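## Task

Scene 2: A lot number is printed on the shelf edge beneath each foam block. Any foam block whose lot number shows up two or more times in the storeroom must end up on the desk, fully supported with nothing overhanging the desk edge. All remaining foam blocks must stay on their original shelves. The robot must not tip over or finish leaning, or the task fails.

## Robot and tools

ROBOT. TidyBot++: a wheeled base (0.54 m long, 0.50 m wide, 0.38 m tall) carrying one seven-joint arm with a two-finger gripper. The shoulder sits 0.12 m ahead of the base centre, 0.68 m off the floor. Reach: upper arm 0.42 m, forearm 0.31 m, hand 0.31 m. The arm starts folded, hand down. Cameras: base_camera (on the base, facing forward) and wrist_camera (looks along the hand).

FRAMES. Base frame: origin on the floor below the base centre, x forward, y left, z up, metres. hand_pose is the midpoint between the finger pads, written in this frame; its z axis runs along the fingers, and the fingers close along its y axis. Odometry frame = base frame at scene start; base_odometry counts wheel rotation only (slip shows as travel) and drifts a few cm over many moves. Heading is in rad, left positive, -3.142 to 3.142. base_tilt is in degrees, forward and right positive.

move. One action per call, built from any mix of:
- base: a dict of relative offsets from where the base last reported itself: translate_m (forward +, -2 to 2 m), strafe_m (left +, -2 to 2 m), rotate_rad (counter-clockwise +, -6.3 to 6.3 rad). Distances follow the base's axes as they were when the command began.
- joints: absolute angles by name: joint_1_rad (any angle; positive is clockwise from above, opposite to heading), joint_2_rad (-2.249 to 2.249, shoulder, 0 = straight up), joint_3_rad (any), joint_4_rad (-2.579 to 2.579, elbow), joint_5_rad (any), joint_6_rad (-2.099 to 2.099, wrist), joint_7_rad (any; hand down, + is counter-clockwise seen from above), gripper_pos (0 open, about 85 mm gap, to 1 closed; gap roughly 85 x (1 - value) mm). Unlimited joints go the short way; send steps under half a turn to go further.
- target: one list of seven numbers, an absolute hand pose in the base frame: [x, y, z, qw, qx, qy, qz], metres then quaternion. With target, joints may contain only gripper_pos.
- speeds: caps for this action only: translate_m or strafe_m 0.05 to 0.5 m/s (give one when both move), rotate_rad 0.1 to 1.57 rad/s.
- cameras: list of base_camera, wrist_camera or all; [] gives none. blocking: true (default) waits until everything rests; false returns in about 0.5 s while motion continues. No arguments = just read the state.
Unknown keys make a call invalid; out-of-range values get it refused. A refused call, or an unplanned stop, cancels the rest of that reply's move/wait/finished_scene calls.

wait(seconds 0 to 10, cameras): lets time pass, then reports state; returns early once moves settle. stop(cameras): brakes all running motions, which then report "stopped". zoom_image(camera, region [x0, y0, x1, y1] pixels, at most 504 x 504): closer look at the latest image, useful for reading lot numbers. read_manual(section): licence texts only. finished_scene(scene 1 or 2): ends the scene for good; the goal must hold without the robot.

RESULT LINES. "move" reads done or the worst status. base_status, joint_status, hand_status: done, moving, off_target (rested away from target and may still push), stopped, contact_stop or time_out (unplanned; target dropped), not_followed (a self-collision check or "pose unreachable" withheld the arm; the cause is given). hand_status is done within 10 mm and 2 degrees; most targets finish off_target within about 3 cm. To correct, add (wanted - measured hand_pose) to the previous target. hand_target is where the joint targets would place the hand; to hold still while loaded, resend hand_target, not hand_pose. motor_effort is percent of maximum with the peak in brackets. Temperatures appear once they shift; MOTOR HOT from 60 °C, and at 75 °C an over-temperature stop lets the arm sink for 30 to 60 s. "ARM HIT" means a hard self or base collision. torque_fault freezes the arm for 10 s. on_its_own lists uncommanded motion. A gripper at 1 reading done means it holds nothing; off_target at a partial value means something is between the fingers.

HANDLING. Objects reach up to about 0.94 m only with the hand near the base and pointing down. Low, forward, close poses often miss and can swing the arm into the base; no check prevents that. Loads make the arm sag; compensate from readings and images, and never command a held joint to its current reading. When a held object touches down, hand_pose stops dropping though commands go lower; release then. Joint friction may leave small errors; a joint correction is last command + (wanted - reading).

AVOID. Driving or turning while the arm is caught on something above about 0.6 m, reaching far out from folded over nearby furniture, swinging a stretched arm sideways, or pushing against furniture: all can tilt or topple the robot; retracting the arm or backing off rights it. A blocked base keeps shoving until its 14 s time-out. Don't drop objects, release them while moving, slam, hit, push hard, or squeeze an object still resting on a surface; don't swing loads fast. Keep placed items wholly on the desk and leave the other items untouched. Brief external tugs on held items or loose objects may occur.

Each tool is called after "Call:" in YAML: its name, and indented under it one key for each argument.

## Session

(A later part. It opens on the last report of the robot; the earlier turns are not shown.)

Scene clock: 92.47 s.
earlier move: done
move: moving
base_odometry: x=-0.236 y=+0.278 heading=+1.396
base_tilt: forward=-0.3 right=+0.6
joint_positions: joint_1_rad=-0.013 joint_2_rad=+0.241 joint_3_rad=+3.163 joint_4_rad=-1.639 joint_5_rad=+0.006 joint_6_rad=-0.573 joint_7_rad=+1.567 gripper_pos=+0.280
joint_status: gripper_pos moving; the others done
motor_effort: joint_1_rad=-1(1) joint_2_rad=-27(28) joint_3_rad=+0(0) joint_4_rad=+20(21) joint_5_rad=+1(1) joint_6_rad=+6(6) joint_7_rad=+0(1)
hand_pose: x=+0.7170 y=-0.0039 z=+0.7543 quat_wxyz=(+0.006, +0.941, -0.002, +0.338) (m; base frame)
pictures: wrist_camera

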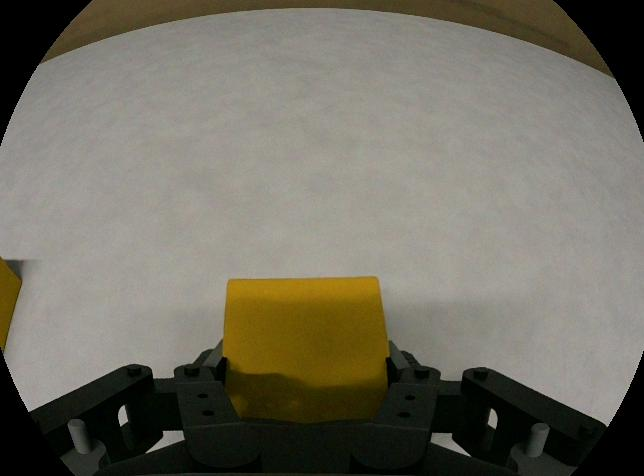

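Call:
move:
  joints: {"joint_2_rad": 0.1, "joint_4_rad": -1.5, "joint_6_rad": -0.6, "gripper_pos": 0.0}
  blocking: false
  cameras: ["wrist_camera"]

Call:
move:
  base: {"translate_m": -0.68, "strafe_m": -1.67, "rotate_rad": -3.139}
  joints: {"joint_1_rad": 0.0, "joint_2_rad": -1.41, "joint_4_rad": -2.28, "joint_5_rad": 0.0, "joint_6_rad": -1.15, "joint_7_rad": 1.57, "gripper_pos": 0.0}
  cameras: ["base_camera", "wrist_camera"]

Scene clock: 94.40 s.
earlier move: done
move: moving
base_odometry: x=-0.236 y=+0.278 heading=+1.396
base_tilt: forward=-0.3 right=+0.6
joint_positions: joint_1_rad=-0.013 joint_2_rad=+0.176 joint_3_rad=+3.163 joint_4_rad=-1.570 joint_5_rad=+0.006 joint_6_rad=-0.573 joint_7_rad=+1.567 gripper_pos=+0.000
joint_status: joint_2_rad moving; joint_4_rad moving; joint_6_rad moving; gripper_pos moving
motor_effort: joint_1_rad=-1(1) joint_2_rad=-28(31) joint_3_rad=+0(0) joint_4_rad=+21(23) joint_5_rad=+1(1) joint_6_rad=+6(8) joint_7_rad=+0(1)
hand_pose: x=+0.7306 y=-0.0040 z=+0.8298 quat_wxyz=(+0.005, +0.916, -0.003, +0.400) (m; base frame)
pictures: wrist_camera

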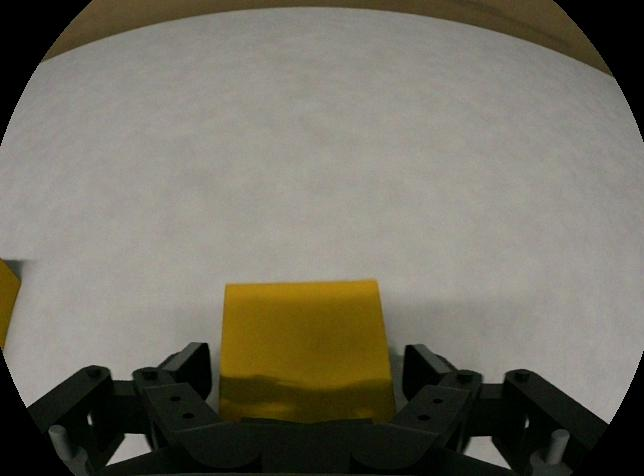

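Scene clock: 99.87 s.
move: done
base_odometry: x=+1.291 y=-0.682 heading=-1.744
base_tilt: forward=-0.4 right=+0.6
base_status: done
joint_positions: joint_1_rad=-0.008 joint_2_rad=-1.388 joint_3_rad=+3.170 joint_4_rad=-2.252 joint_5_rad=+0.004 joint_6_rad=-1.102 joint_7_rad=+1.567 gripper_pos=+0.000
joint_status: all done
motor_effort: joint_1_rad=-1(4) joint_2_rad=+18(28) joint_3_rad=+1(4) joint_4_rad=+18(22) joint_5_rad=+1(3) joint_6_rad=+8(10) joint_7_rad=+0(1)
hand_pose: x=+0.2316 y=-0.0039 z=+0.8429 quat_wxyz=(-0.011, +0.832, -0.008, +0.555) (m; base frame)
pictures: base_camera, wrist_camera

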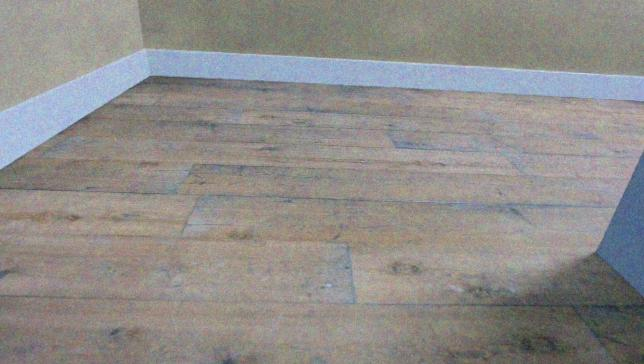

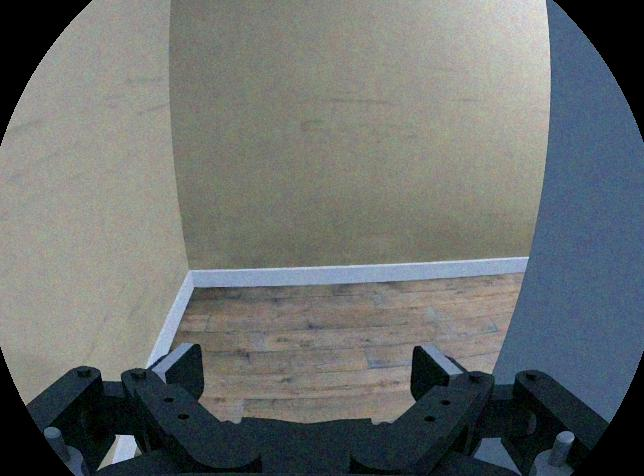

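Call:
move:
  base: {"translate_m": 1.3, "strafe_m": 0.09, "rotate_rad": 3.142}
  cameras: ["wrist_camera"]

Call:
move:
  base: {"strafe_m": 0.85}
  cameras: ["base_camera", "wrist_camera"]

Call:
zoom_image:
  camera: "wrist_camera"
  region: [150, 0, 500, 380]

Scene clock: 105.23 s.
move: done
base_odometry: x=+1.156 y=-1.978 heading=+1.400
base_tilt: forward=-0.4 right=+0.6
base_status: done
joint_positions: joint_1_rad=-0.008 joint_2_rad=-1.393 joint_3_rad=+3.170 joint_4_rad=-2.252 joint_5_rad=+0.004 joint_6_rad=-1.104 joint_7_rad=+1.567 gripper_pos=+0.000
motor_effort: joint_1_rad=+0(2) joint_2_rad=+18(20) joint_3_rad=+1(1) joint_4_rad=+18(19) joint_5_rad=+0(1) joint_6_rad=+8(9) joint_7_rad=+0(1)
hand_pose: x=+0.2307 y=-0.0039 z=+0.8428 quat_wxyz=(-0.011, +0.831, -0.008, +0.556) (m; base frame)
pictures: wrist_camera

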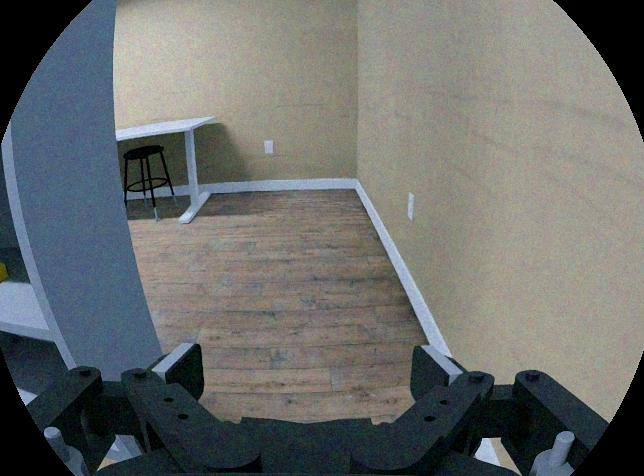

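Scene clock: 108.27 s.
move: done
base_odometry: x=+0.318 y=-1.833 heading=+1.400
base_tilt: forward=-0.4 right=+0.6
base_status: done
joint_positions: joint_1_rad=-0.007 joint_2_rad=-1.393 joint_3_rad=+3.170 joint_4_rad=-2.252 joint_5_rad=+0.004 joint_6_rad=-1.104 joint_7_rad=+1.567 gripper_pos=+0.000
motor_effort: joint_1_rad=-1(2) joint_2_rad=+18(19) joint_3_rad=+1(2) joint_4_rad=+19(19) joint_5_rad=+0(1) joint_6_rad=+8(9) joint_7_rad=-1(1)
hand_pose: x=+0.2307 y=-0.0040 z=+0.8427 quat_wxyz=(-0.011, +0.831, -0.009, +0.555) (m; base frame)
pictures: base_camera, wrist_camera

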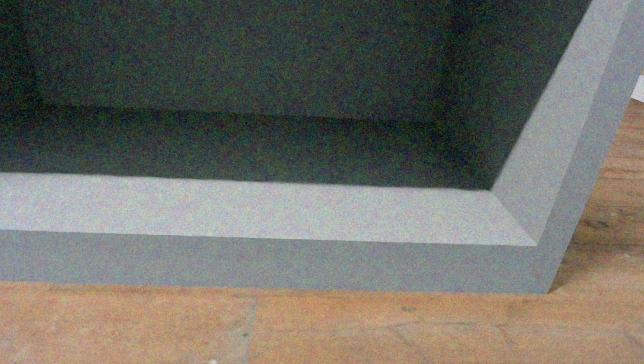

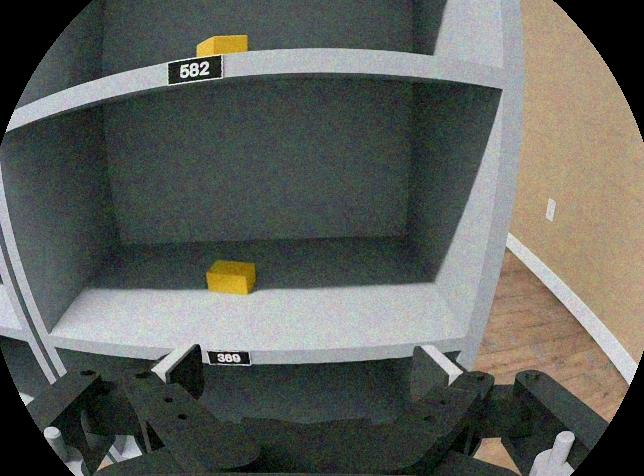

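Scaled by 1.326.

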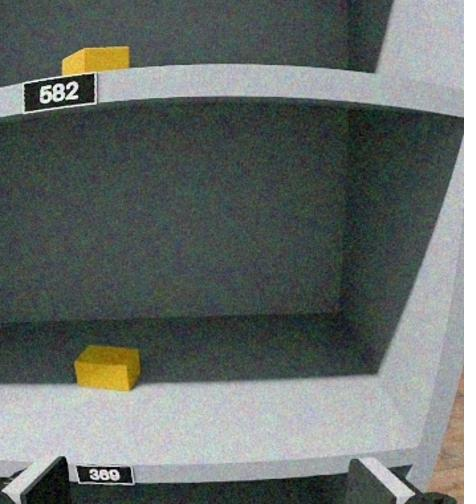

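Call:
zoom_image:
  camera: "wrist_camera"
  region: [200, 340, 260, 375]

Call:
move:
  base: {"strafe_m": 0.95}
  cameras: ["base_camera", "wrist_camera"]

Call:
zoom_image:
  camera: "wrist_camera"
  region: [150, 0, 500, 380]

Scaled by 8.400.

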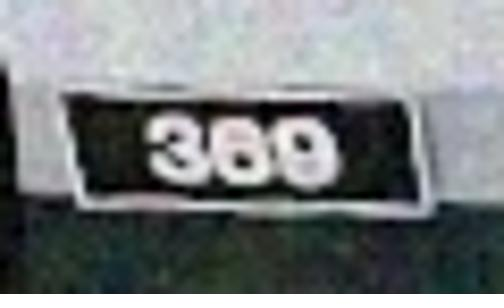

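Scene clock: 111.70 s.
move: done
base_odometry: x=-0.618 y=-1.672 heading=+1.400
base_tilt: forward=-0.4 right=+0.6
base_status: done
joint_positions: joint_1_rad=-0.007 joint_2_rad=-1.393 joint_3_rad=+3.170 joint_4_rad=-2.252 joint_5_rad=+0.004 joint_6_rad=-1.104 joint_7_rad=+1.567 gripper_pos=+0.000
motor_effort: joint_1_rad=-1(2) joint_2_rad=+19(19) joint_3_rad=+1(2) joint_4_rad=+18(20) joint_5_rad=+1(1) joint_6_rad=+8(9) joint_7_rad=+0(1)
hand_pose: x=+0.2307 y=-0.0040 z=+0.8427 quat_wxyz=(-0.011, +0.831, -0.009, +0.555) (m; base frame)
pictures: base_camera, wrist_camera

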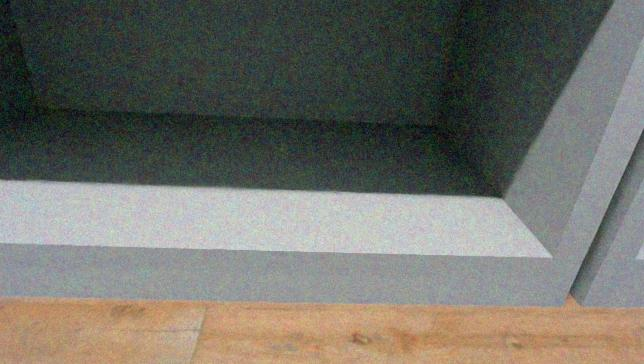

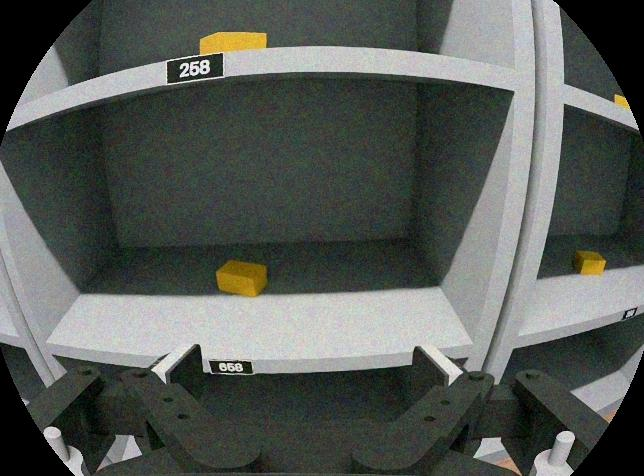

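Scaled by 1.326.

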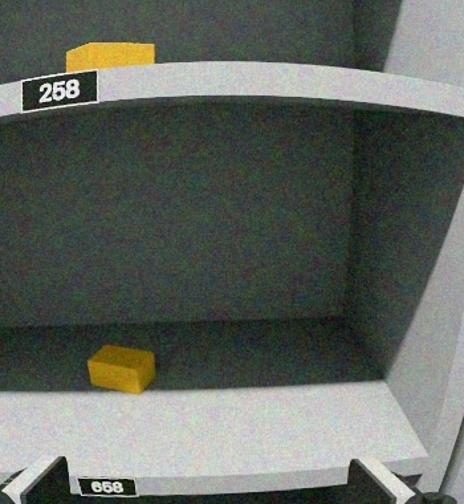

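Call:
zoom_image:
  camera: "wrist_camera"
  region: [200, 350, 260, 385]

Call:
move:
  base: {"strafe_m": 0.94}
  cameras: ["base_camera", "wrist_camera"]

Call:
zoom_image:
  camera: "wrist_camera"
  region: [150, 0, 500, 380]

Scaled by 8.400.

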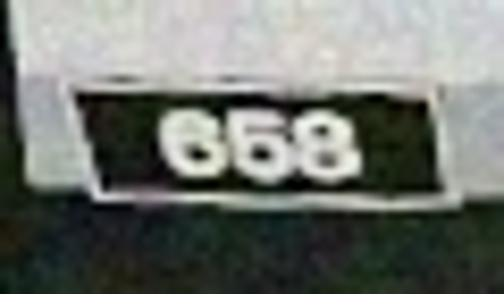

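Scene clock: 115.07 s.
move: done
base_odometry: x=-1.545 y=-1.513 heading=+1.400
base_tilt: forward=-0.4 right=+0.6
base_status: done
joint_positions: joint_1_rad=-0.006 joint_2_rad=-1.393 joint_3_rad=+3.170 joint_4_rad=-2.252 joint_5_rad=+0.004 joint_6_rad=-1.104 joint_7_rad=+1.567 gripper_pos=+0.000
motor_effort: joint_1_rad=+0(2) joint_2_rad=+18(19) joint_3_rad=+1(2) joint_4_rad=+18(19) joint_5_rad=+0(1) joint_6_rad=+9(9) joint_7_rad=+0(1)
hand_pose: x=+0.2307 y=-0.0041 z=+0.8427 quat_wxyz=(-0.011, +0.831, -0.009, +0.555) (m; base frame)
pictures: base_camera, wrist_camera

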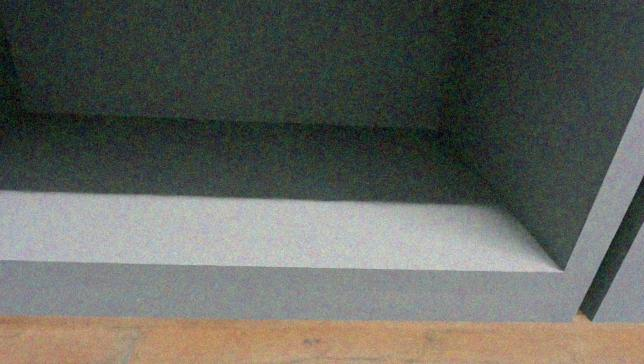

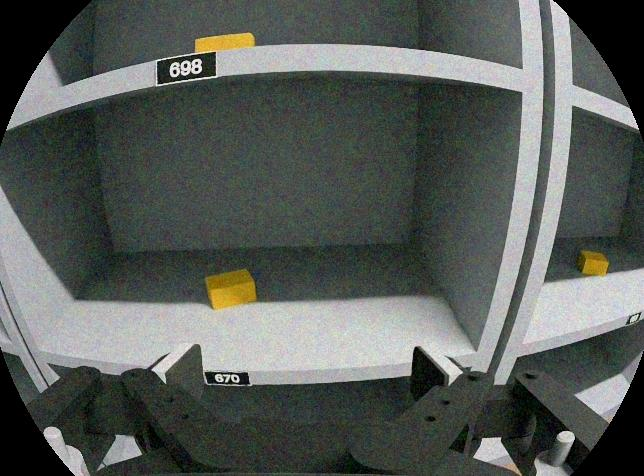

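Scaled by 1.326.

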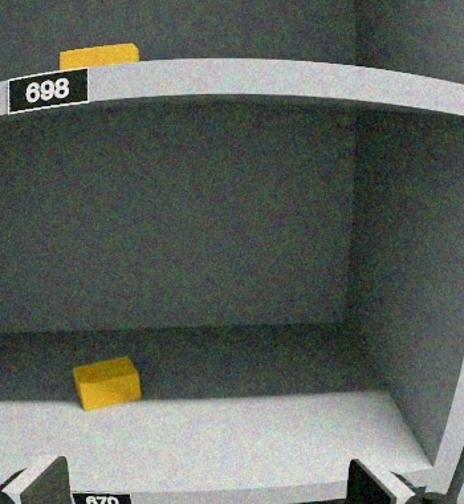

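Call:
zoom_image:
  camera: "wrist_camera"
  region: [195, 360, 265, 395]

Call:
move:
  base: {"strafe_m": 0.82}
  cameras: ["base_camera", "wrist_camera"]

Call:
zoom_image:
  camera: "wrist_camera"
  region: [100, 0, 480, 390]

Scaled by 7.200.

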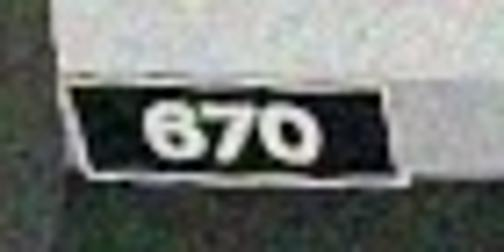

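Scene clock: 118.30 s.
move: done
base_odometry: x=-2.353 y=-1.374 heading=+1.401
base_tilt: forward=-0.4 right=+0.6
base_status: done
joint_positions: joint_1_rad=-0.006 joint_2_rad=-1.393 joint_3_rad=+3.170 joint_4_rad=-2.252 joint_5_rad=+0.004 joint_6_rad=-1.104 joint_7_rad=+1.567 gripper_pos=+0.000
motor_effort: joint_1_rad=-1(2) joint_2_rad=+18(20) joint_3_rad=+1(2) joint_4_rad=+18(19) joint_5_rad=+1(1) joint_6_rad=+8(9) joint_7_rad=+0(1)
hand_pose: x=+0.2307 y=-0.0041 z=+0.8427 quat_wxyz=(-0.011, +0.831, -0.009, +0.555) (m; base frame)
pictures: base_camera, wrist_camera

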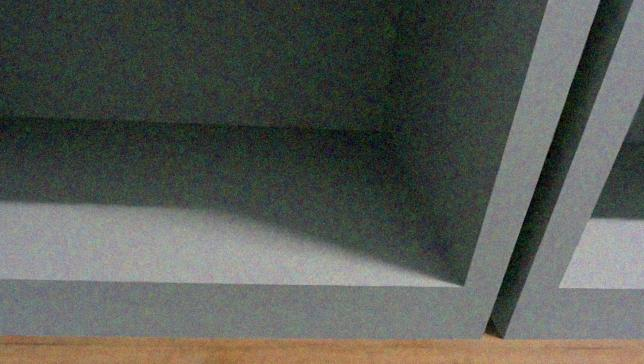

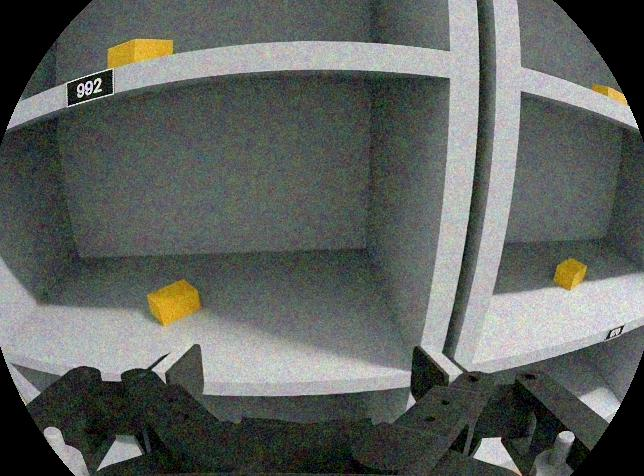

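Scaled by 1.292.

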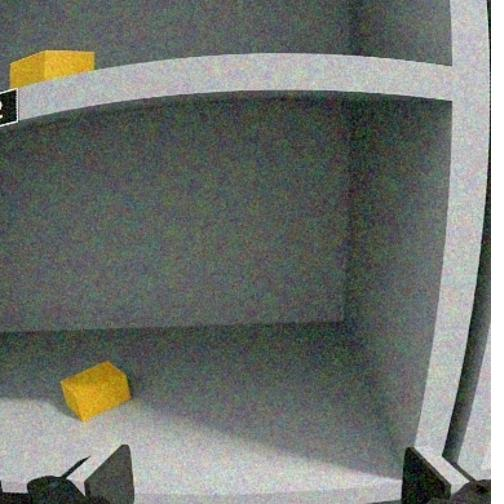

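Call:
move:
  joints: {"joint_1_rad": -0.4}
  cameras: ["wrist_camera"]

Call:
zoom_image:
  camera: "wrist_camera"
  region: [200, 280, 420, 440]

Scene clock: 120.03 s.
move: done
base_odometry: x=-2.353 y=-1.374 heading=+1.401
base_tilt: forward=-0.4 right=+0.6
joint_positions: joint_1_rad=-0.383 joint_2_rad=-1.393 joint_3_rad=+3.170 joint_4_rad=-2.252 joint_5_rad=+0.004 joint_6_rad=-1.104 joint_7_rad=+1.567 gripper_pos=+0.000
joint_status: all done
motor_effort: joint_1_rad=+0(2) joint_2_rad=+19(19) joint_3_rad=+1(1) joint_4_rad=+18(19) joint_5_rad=+0(1) joint_6_rad=+8(9) joint_7_rad=+0(1)
hand_pose: x=+0.2244 y=+0.0373 z=+0.8427 quat_wxyz=(-0.115, +0.818, +0.147, +0.544) (m; base frame)
pictures: wrist_camera

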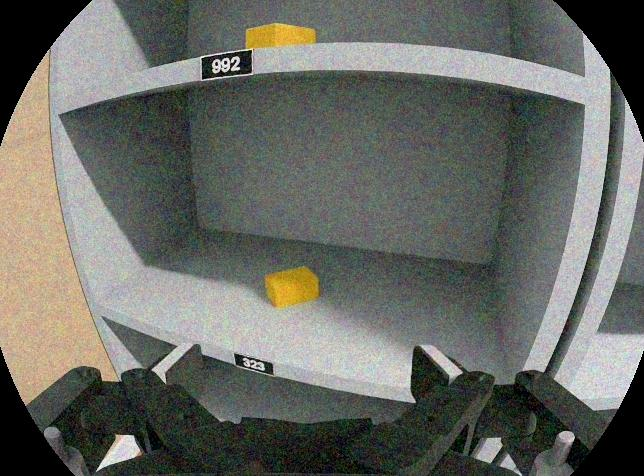

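Scaled by 2.291.

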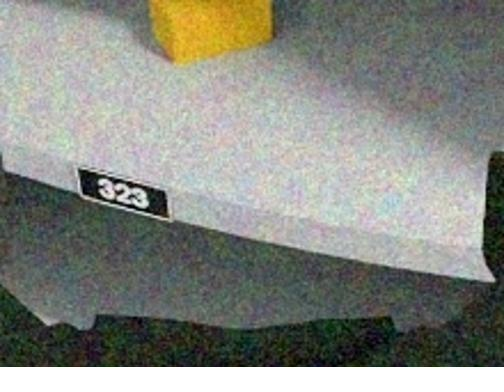

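Call:
move:
  base: {"strafe_m": -0.77}
  joints: {"joint_1_rad": 0.0, "joint_2_rad": -0.6, "joint_4_rad": -1.5, "joint_6_rad": -1.16, "joint_7_rad": 1.57}
  cameras: ["wrist_camera"]

Call:
zoom_image:
  camera: "wrist_camera"
  region: [200, 100, 400, 240]

Scene clock: 124.17 s.
move: done
base_odometry: x=-1.594 y=-1.505 heading=+1.400
base_tilt: forward=-0.3 right=+0.6
base_status: done
joint_positions: joint_1_rad=-0.019 joint_2_rad=-0.609 joint_3_rad=+3.167 joint_4_rad=-1.516 joint_5_rad=+0.004 joint_6_rad=-1.112 joint_7_rad=+1.567 gripper_pos=+0.000
joint_status: all done
motor_effort: joint_1_rad=-1(3) joint_2_rad=+3(20) joint_3_rad=+0(2) joint_4_rad=+18(20) joint_5_rad=+0(1) joint_6_rad=+8(10) joint_7_rad=+0(1)
hand_pose: x=+0.4066 y=-0.0060 z=+1.0857 quat_wxyz=(-0.005, +0.847, -0.006, +0.532) (m; base frame)
pictures: wrist_camera

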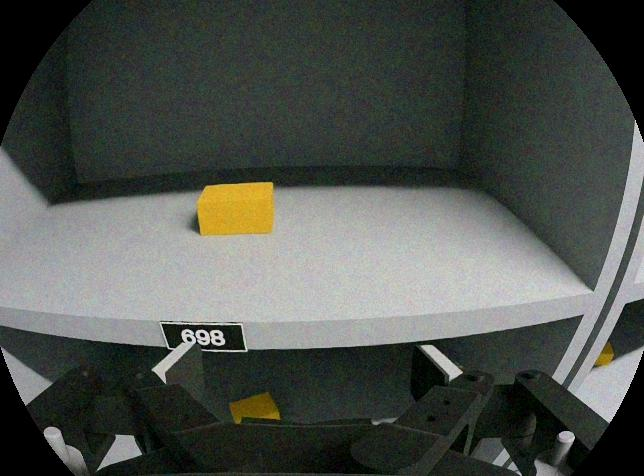

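Scaled by 2.520.

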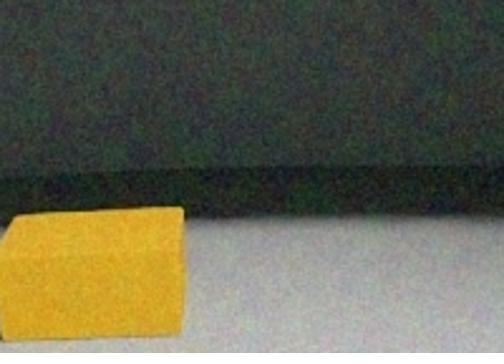

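Call:
zoom_image:
  camera: "wrist_camera"
  region: [180, 165, 300, 245]

Scaled by 4.200.

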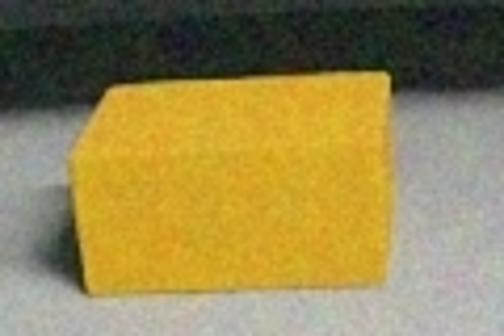

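Call:
move:
  base: {"strafe_m": -0.364}
  joints: {"joint_1_rad": -0.225, "joint_5_rad": -0.785, "joint_6_rad": -1.975, "joint_7_rad": 2.575}
  cameras: ["wrist_camera"]

Scene clock: 130.27 s.
move: done
base_odometry: x=-1.235 y=-1.567 heading=+1.399
base_tilt: forward=-0.3 right=+0.6
base_status: done
joint_positions: joint_1_rad=-0.213 joint_2_rad=-0.609 joint_3_rad=+3.167 joint_4_rad=-1.513 joint_5_rad=-0.718 joint_6_rad=-1.923 joint_7_rad=+2.531 gripper_pos=+0.000
joint_status: all done
motor_effort: joint_1_rad=+0(3) joint_2_rad=+7(9) joint_3_rad=+2(4) joint_4_rad=+14(19) joint_5_rad=-4(4) joint_6_rad=+4(9) joint_7_rad=+0(1)
hand_pose: x=+0.1397 y=+0.1968 z=+0.9851 quat_wxyz=(-0.235, +0.681, +0.646, +0.254) (m; base frame)
pictures: wrist_camera

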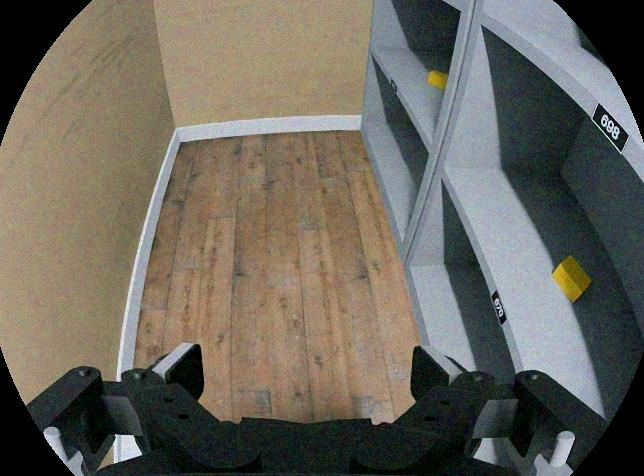

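Call:
move:
  base: {"translate_m": 0.1}
  joints: {"joint_2_rad": 0.38, "joint_4_rad": -0.525}
  speeds: {"translate_m": 0.15}
  cameras: ["wrist_camera"]

Scene clock: 133.73 s.
move: done
base_odometry: x=-1.218 y=-1.469 heading=+1.399
base_tilt: forward=-0.3 right=+0.6
base_status: done
joint_positions: joint_1_rad=-0.234 joint_2_rad=+0.379 joint_3_rad=+3.157 joint_4_rad=-0.510 joint_5_rad=-0.729 joint_6_rad=-1.933 joint_7_rad=+2.532 gripper_pos=+0.000
joint_status: all done
motor_effort: joint_1_rad=+1(11) joint_2_rad=-28(31) joint_3_rad=-1(4) joint_4_rad=+14(16) joint_5_rad=-4(12) joint_6_rad=+3(5) joint_7_rad=+0(1)
hand_pose: x=+0.5160 y=+0.2910 z=+1.0319 quat_wxyz=(-0.232, +0.667, +0.662, +0.249) (m; base frame)
pictures: wrist_camera

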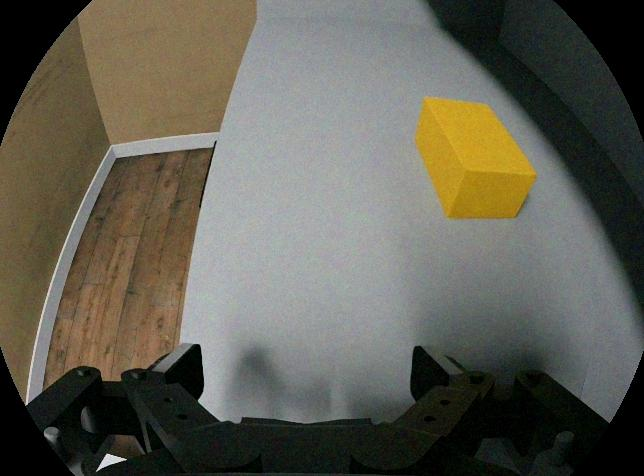

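Call:
zoom_image:
  camera: "wrist_camera"
  region: [400, 80, 550, 230]

Scaled by 3.360.

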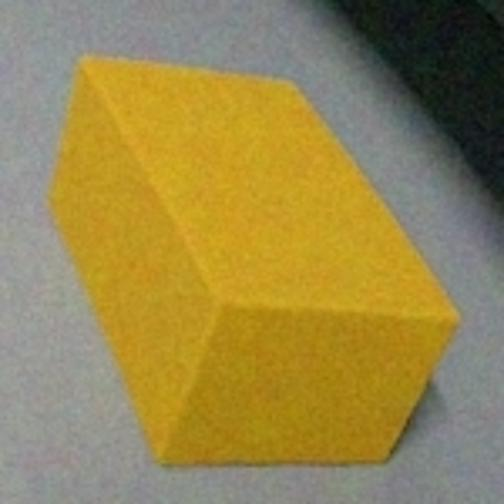

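Call:
move:
  base: {"translate_m": 0.11}
  joints: {"joint_4_rad": -0.565}
  speeds: {"translate_m": 0.15}
  cameras: ["base_camera", "wrist_camera"]

Scene clock: 137.53 s.
move: done
base_odometry: x=-1.199 y=-1.360 heading=+1.399
base_tilt: forward=-0.3 right=+0.6
base_status: done
joint_positions: joint_1_rad=-0.257 joint_2_rad=+0.362 joint_3_rad=+3.157 joint_4_rad=-0.537 joint_5_rad=-0.730 joint_6_rad=-1.933 joint_7_rad=+2.532 gripper_pos=+0.000
joint_status: all done
motor_effort: joint_1_rad=+5(11) joint_2_rad=-26(28) joint_3_rad=+0(2) joint_4_rad=+13(15) joint_5_rad=-4(5) joint_6_rad=+3(4) joint_7_rad=+0(0)
hand_pose: x=+0.5022 y=+0.2981 z=+1.0319 quat_wxyz=(-0.237, +0.661, +0.669, +0.243) (m; base frame)
pictures: base_camera, wrist_camera

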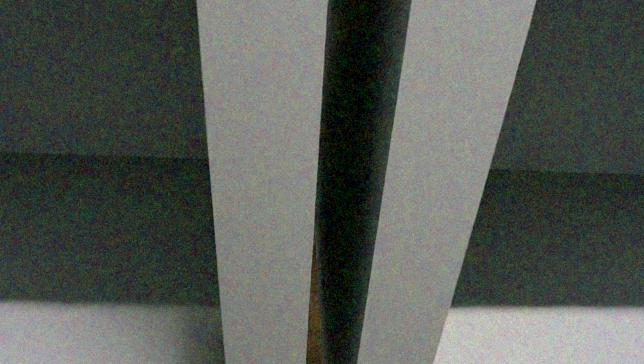

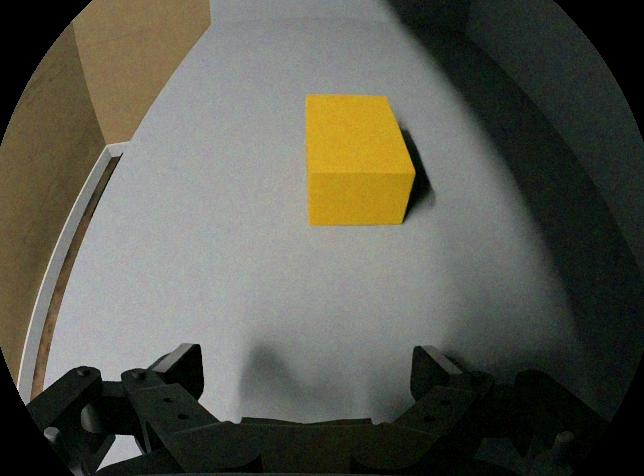

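Call:
move:
  base: {"strafe_m": 0.065}
  speeds: {"strafe_m": 0.15}
  cameras: ["wrist_camera"]

Scene clock: 139.87 s.
move: done
base_odometry: x=-1.263 y=-1.349 heading=+1.399
base_tilt: forward=-0.3 right=+0.6
base_status: done
joint_positions: joint_1_rad=-0.228 joint_2_rad=+0.362 joint_3_rad=+3.159 joint_4_rad=-0.538 joint_5_rad=-0.730 joint_6_rad=-1.933 joint_7_rad=+2.532 gripper_pos=+0.000
motor_effort: joint_1_rad=+0(6) joint_2_rad=-27(28) joint_3_rad=-1(3) joint_4_rad=+15(15) joint_5_rad=-4(5) joint_6_rad=+3(4) joint_7_rad=+0(1)
hand_pose: x=+0.5114 y=+0.2862 z=+1.0313 quat_wxyz=(-0.234, +0.672, +0.659, +0.246) (m; base frame)
pictures: wrist_camera

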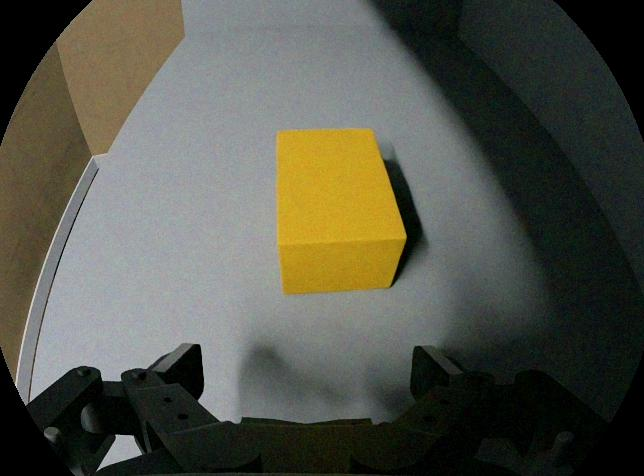

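Call:
move:
  base: {"strafe_m": 0.093}
  joints: {"joint_2_rad": 0.42, "joint_4_rad": -0.488}
  speeds: {"strafe_m": 0.12}
  cameras: ["wrist_camera"]

Scene clock: 142.17 s.
move: done
base_odometry: x=-1.355 y=-1.332 heading=+1.399
base_tilt: forward=-0.3 right=+0.6
base_status: done
joint_positions: joint_1_rad=-0.227 joint_2_rad=+0.395 joint_3_rad=+3.159 joint_4_rad=-0.498 joint_5_rad=-0.730 joint_6_rad=-1.933 joint_7_rad=+2.532 gripper_pos=+0.000
joint_status: all done
motor_effort: joint_1_rad=+0(4) joint_2_rad=-28(29) joint_3_rad=-1(2) joint_4_rad=+14(15) joint_5_rad=-4(5) joint_6_rad=+4(4) joint_7_rad=+0(1)
hand_pose: x=+0.5246 y=+0.2889 z=+1.0278 quat_wxyz=(-0.232, +0.671, +0.659, +0.248) (m; base frame)
pictures: wrist_camera

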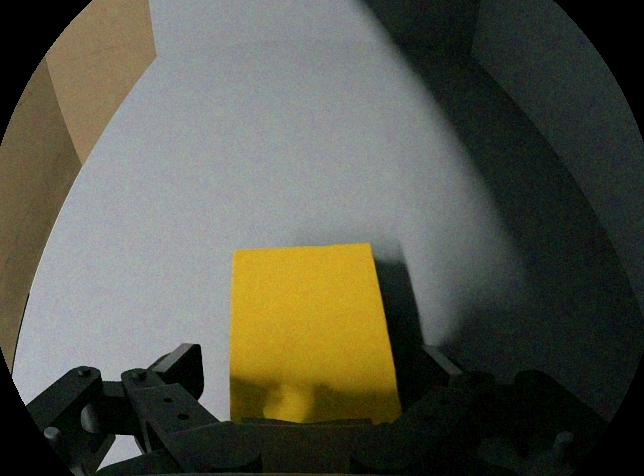

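Call:
move:
  joints: {"gripper_pos": 0.45}
  cameras: ["wrist_camera"]

Scene clock: 143.10 s.
move: off_target
base_odometry: x=-1.355 y=-1.333 heading=+1.399
base_tilt: forward=-0.3 right=+0.6
joint_positions: joint_1_rad=-0.226 joint_2_rad=+0.396 joint_3_rad=+3.159 joint_4_rad=-0.494 joint_5_rad=-0.732 joint_6_rad=-1.933 joint_7_rad=+2.532 gripper_pos=+0.402
joint_status: gripper_pos off_target (ended at +0.402, target +0.450)
motor_effort: joint_1_rad=+0(3) joint_2_rad=-27(28) joint_3_rad=-1(2) joint_4_rad=+14(15) joint_5_rad=-3(4) joint_6_rad=+4(4) joint_7_rad=+0(1)
hand_pose: x=+0.5247 y=+0.2891 z=+1.0292 quat_wxyz=(-0.231, +0.670, +0.659, +0.250) (m; base frame)
pictures: wrist_camera

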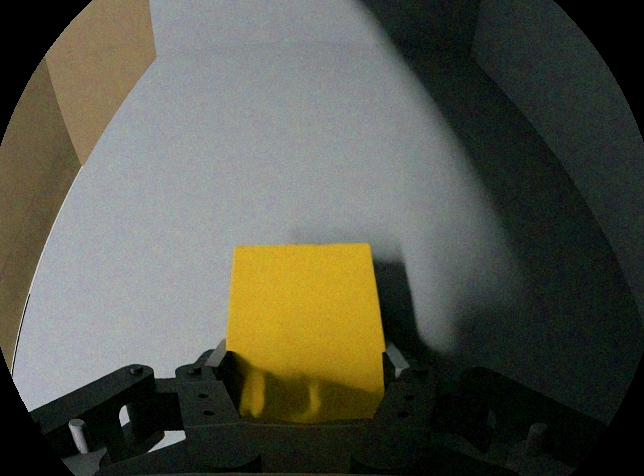

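Call:
move:
  joints: {"joint_2_rad": 0.35, "joint_4_rad": -0.42, "gripper_pos": 0.55}
  cameras: ["wrist_camera"]

Scene clock: 144.43 s.
move: off_target
base_odometry: x=-1.355 y=-1.333 heading=+1.399
base_tilt: forward=-0.3 right=+0.6
joint_positions: joint_1_rad=-0.226 joint_2_rad=+0.341 joint_3_rad=+3.159 joint_4_rad=-0.435 joint_5_rad=-0.732 joint_6_rad=-1.933 joint_7_rad=+2.532 gripper_pos=+0.402
joint_status: gripper_pos off_target (ended at +0.402, target +0.550); the others done
motor_effort: joint_1_rad=+0(1) joint_2_rad=-25(31) joint_3_rad=-1(2) joint_4_rad=+14(16) joint_5_rad=-4(4) joint_6_rad=+4(5) joint_7_rad=+0(1)
hand_pose: x=+0.5065 y=+0.2850 z=+1.0710 quat_wxyz=(-0.203, +0.652, +0.668, +0.295) (m; base frame)
pictures: wrist_camera

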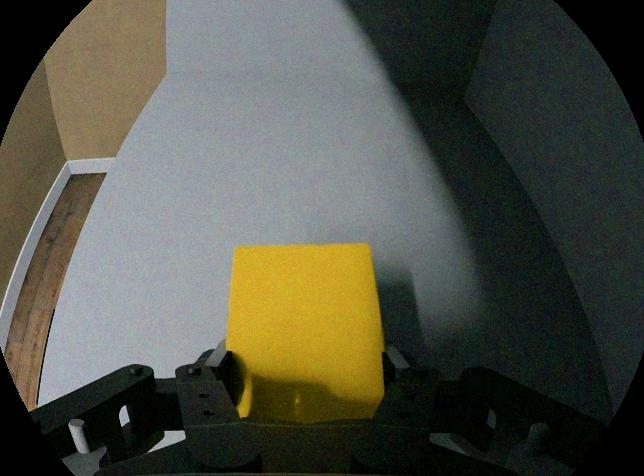

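Call:
move:
  base: {"translate_m": -0.2}
  joints: {"joint_2_rad": -0.6, "joint_4_rad": -1.45, "gripper_pos": 0.7}
  speeds: {"translate_m": 0.3}
  cameras: ["wrist_camera"]

Scene clock: 147.70 s.
move: off_target
base_odometry: x=-1.389 y=-1.530 heading=+1.399
base_tilt: forward=-0.4 right=+0.6
base_status: done
joint_positions: joint_1_rad=-0.226 joint_2_rad=-0.586 joint_3_rad=+3.159 joint_4_rad=-1.421 joint_5_rad=-0.732 joint_6_rad=-1.935 joint_7_rad=+2.532 gripper_pos=+0.402
joint_status: gripper_pos off_target (ended at +0.402, target +0.700); the others done
motor_effort: joint_1_rad=-1(1) joint_2_rad=+6(31) joint_3_rad=+3(3) joint_4_rad=+14(16) joint_5_rad=-4(4) joint_6_rad=+5(5) joint_7_rad=+0(1)
hand_pose: x=+0.1404 y=+0.2014 z=+1.0106 quat_wxyz=(-0.224, +0.660, +0.662, +0.275) (m; base frame)
pictures: wrist_camera

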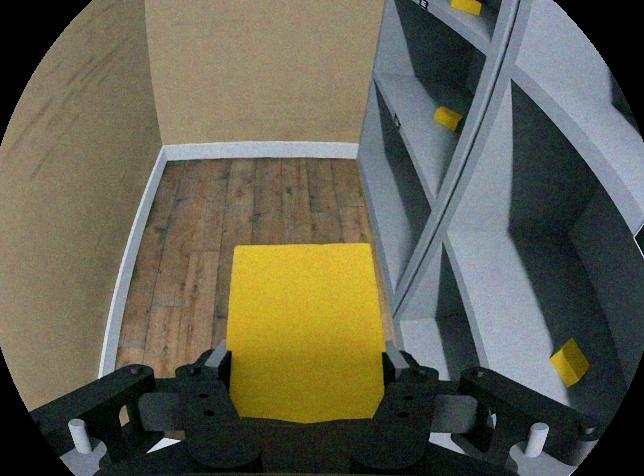

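Call:
move:
  base: {"strafe_m": -1.1}
  cameras: ["wrist_camera"]

Call:
zoom_image:
  camera: "wrist_camera"
  region: [460, 240, 560, 350]

Scene clock: 151.50 s.
move: done
base_odometry: x=-0.305 y=-1.718 heading=+1.398
base_tilt: forward=-0.4 right=+0.6
base_status: done
joint_positions: joint_1_rad=-0.226 joint_2_rad=-0.587 joint_3_rad=+3.159 joint_4_rad=-1.423 joint_5_rad=-0.732 joint_6_rad=-1.935 joint_7_rad=+2.532 gripper_pos=+0.402
motor_effort: joint_1_rad=+0(1) joint_2_rad=+7(8) joint_3_rad=+3(4) joint_4_rad=+14(15) joint_5_rad=-4(4) joint_6_rad=+4(5) joint_7_rad=+0(1)
hand_pose: x=+0.1404 y=+0.2014 z=+1.0103 quat_wxyz=(-0.225, +0.660, +0.662, +0.274) (m; base frame)
pictures: wrist_camera

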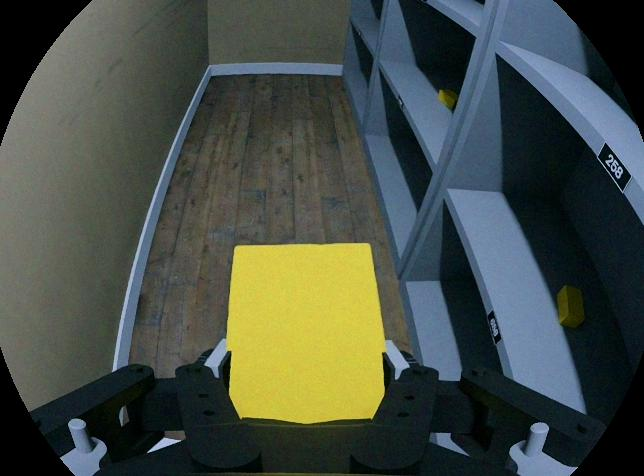

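Scaled by 4.582.

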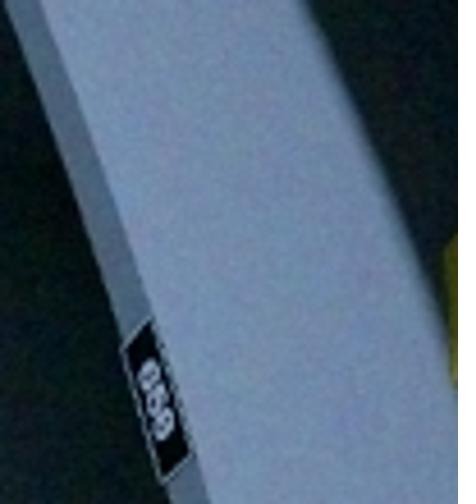

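Call:
move:
  cameras: ["base_camera","wrist_camera"]

Scene clock: 152.40 s.
Motor temperatures (°C): [37 36 30 37 40 37 42]
base_odometry: x=-0.305 y=-1.718 heading=+1.398
base_tilt: forward=-0.4 right=+0.6
base_status: done
joint_positions: joint_1_rad=-0.226 joint_2_rad=-0.587 joint_3_rad=+3.159 joint_4_rad=-1.423 joint_5_rad=-0.732 joint_6_rad=-1.935 joint_7_rad=+2.532 gripper_pos=+0.402
joint_status: not commanded
motor_effort: joint_1_rad=+0(1) joint_2_rad=+7(8) joint_3_rad=+3(4) joint_4_rad=+14(15) joint_5_rad=-4(4) joint_6_rad=+4(5) joint_7_rad=+0(1)
hand_pose: x=+0.1404 y=+0.2014 z=+1.0103 quat_wxyz=(-0.225, +0.660, +0.662, +0.274) (m; base frame)
hand_target: x=+0.1178 y=+0.2033 z=+1.0066 quat_wxyz=(-0.247, +0.633, +0.685, +0.264) (m; base frame)
hand_status: not commanded
pictures: base_camera, wrist_camera
Images, in order (width x height): base_camera 644x364, wrist_camera 644x476.

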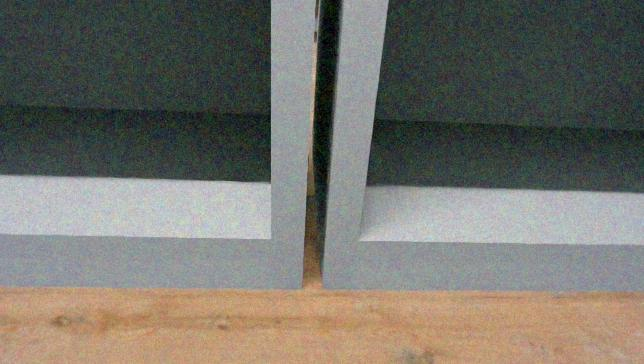

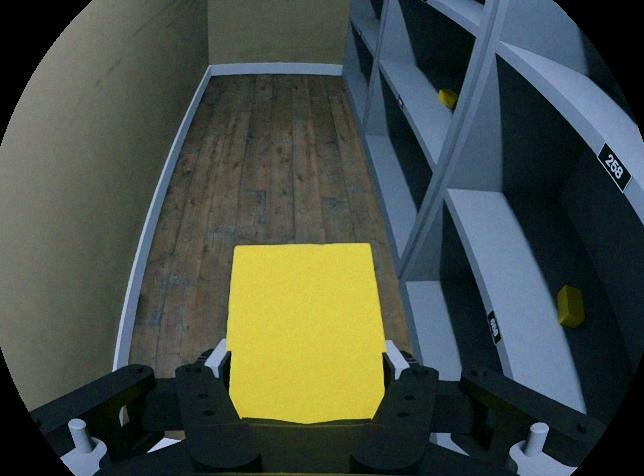

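Call:
zoom_image:
  camera: "wrist_camera"
  region: [470, 300, 515, 355]

Call:
zoom_image:
  camera: "wrist_camera"
  region: [590, 135, 642, 200]

Scaled by 9.164.

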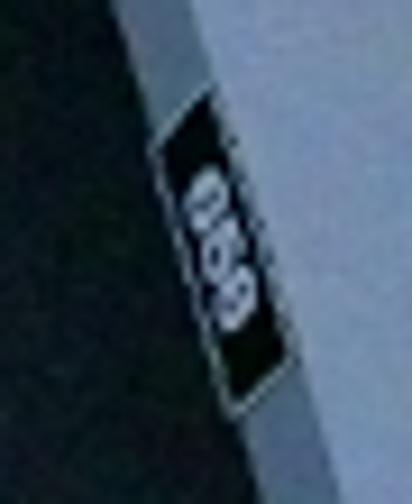

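Scaled by 7.754.

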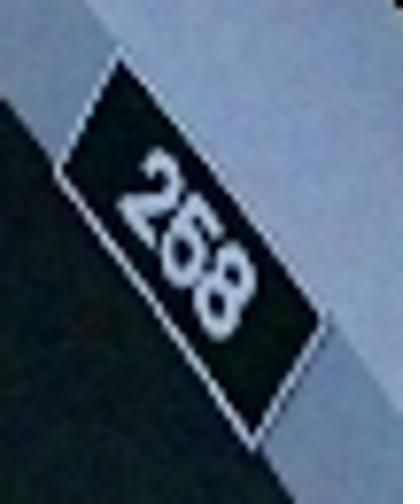

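Call:
move:
  base: {"strafe_m": 0.15}
  joints: {"joint_1_rad": 0.01, "joint_2_rad": -1.35, "joint_4_rad": -2.27, "joint_5_rad": 0.06, "joint_6_rad": -1.22, "joint_7_rad": 1.53}
  cameras: ["wrist_camera"]

Scene clock: 158.53 s.
move: done
base_odometry: x=-0.453 y=-1.693 heading=+1.398
base_tilt: forward=-0.4 right=+0.6
base_status: done
joint_positions: joint_1_rad=-0.009 joint_2_rad=-1.327 joint_3_rad=+3.160 joint_4_rad=-2.242 joint_5_rad=-0.012 joint_6_rad=-1.278 joint_7_rad=+1.575 gripper_pos=+0.402
joint_status: all done
motor_effort: joint_1_rad=-1(2) joint_2_rad=+17(20) joint_3_rad=+1(4) joint_4_rad=+18(20) joint_5_rad=+1(5) joint_6_rad=+8(8) joint_7_rad=+0(1)
hand_pose: x=+0.2129 y=+0.0033 z=+0.7941 quat_wxyz=(-0.014, +0.889, +0.001, +0.457) (m; base frame)
pictures: wrist_camera

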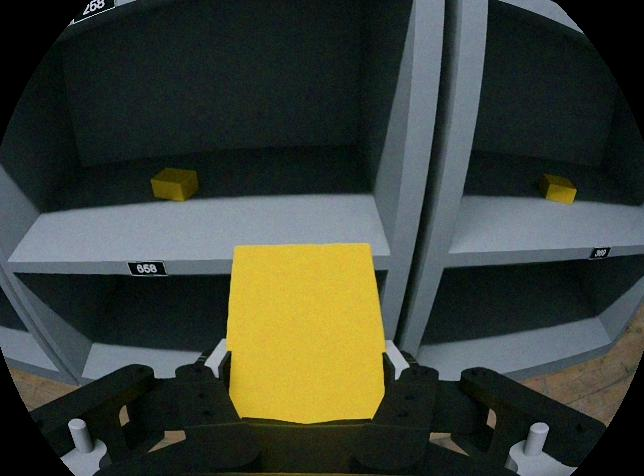

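Call:
zoom_image:
  camera: "wrist_camera"
  region: [125, 255, 170, 281]

Scaled by 11.200.

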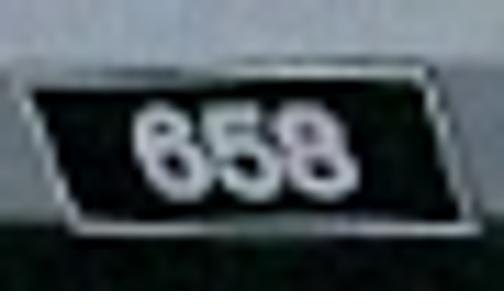

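Call:
move:
  base: {"strafe_m": -1.625}
  joints: {"joint_2_rad": -0.85, "joint_4_rad": -1.85}
  cameras: ["base_camera", "wrist_camera"]

Scene clock: 163.83 s.
move: done
base_odometry: x=+1.148 y=-1.972 heading=+1.398
base_tilt: forward=-0.4 right=+0.6
base_status: done
joint_positions: joint_1_rad=-0.001 joint_2_rad=-0.858 joint_3_rad=+3.161 joint_4_rad=-1.866 joint_5_rad=-0.004 joint_6_rad=-1.271 joint_7_rad=+1.573 gripper_pos=+0.402
joint_status: all done
motor_effort: joint_1_rad=+0(3) joint_2_rad=+9(20) joint_3_rad=+1(2) joint_4_rad=+19(20) joint_5_rad=+1(1) joint_6_rad=+7(8) joint_7_rad=+0(1)
hand_pose: x=+0.3033 y=-0.0031 z=+0.9222 quat_wxyz=(-0.005, +0.908, -0.007, +0.418) (m; base frame)
pictures: base_camera, wrist_camera

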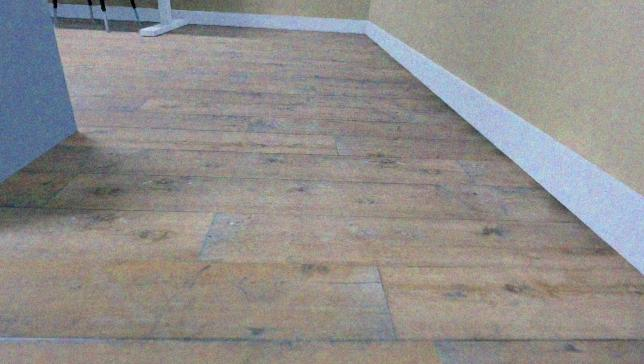

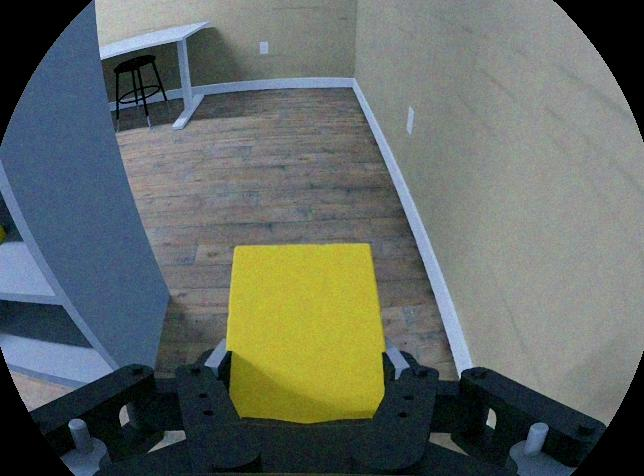

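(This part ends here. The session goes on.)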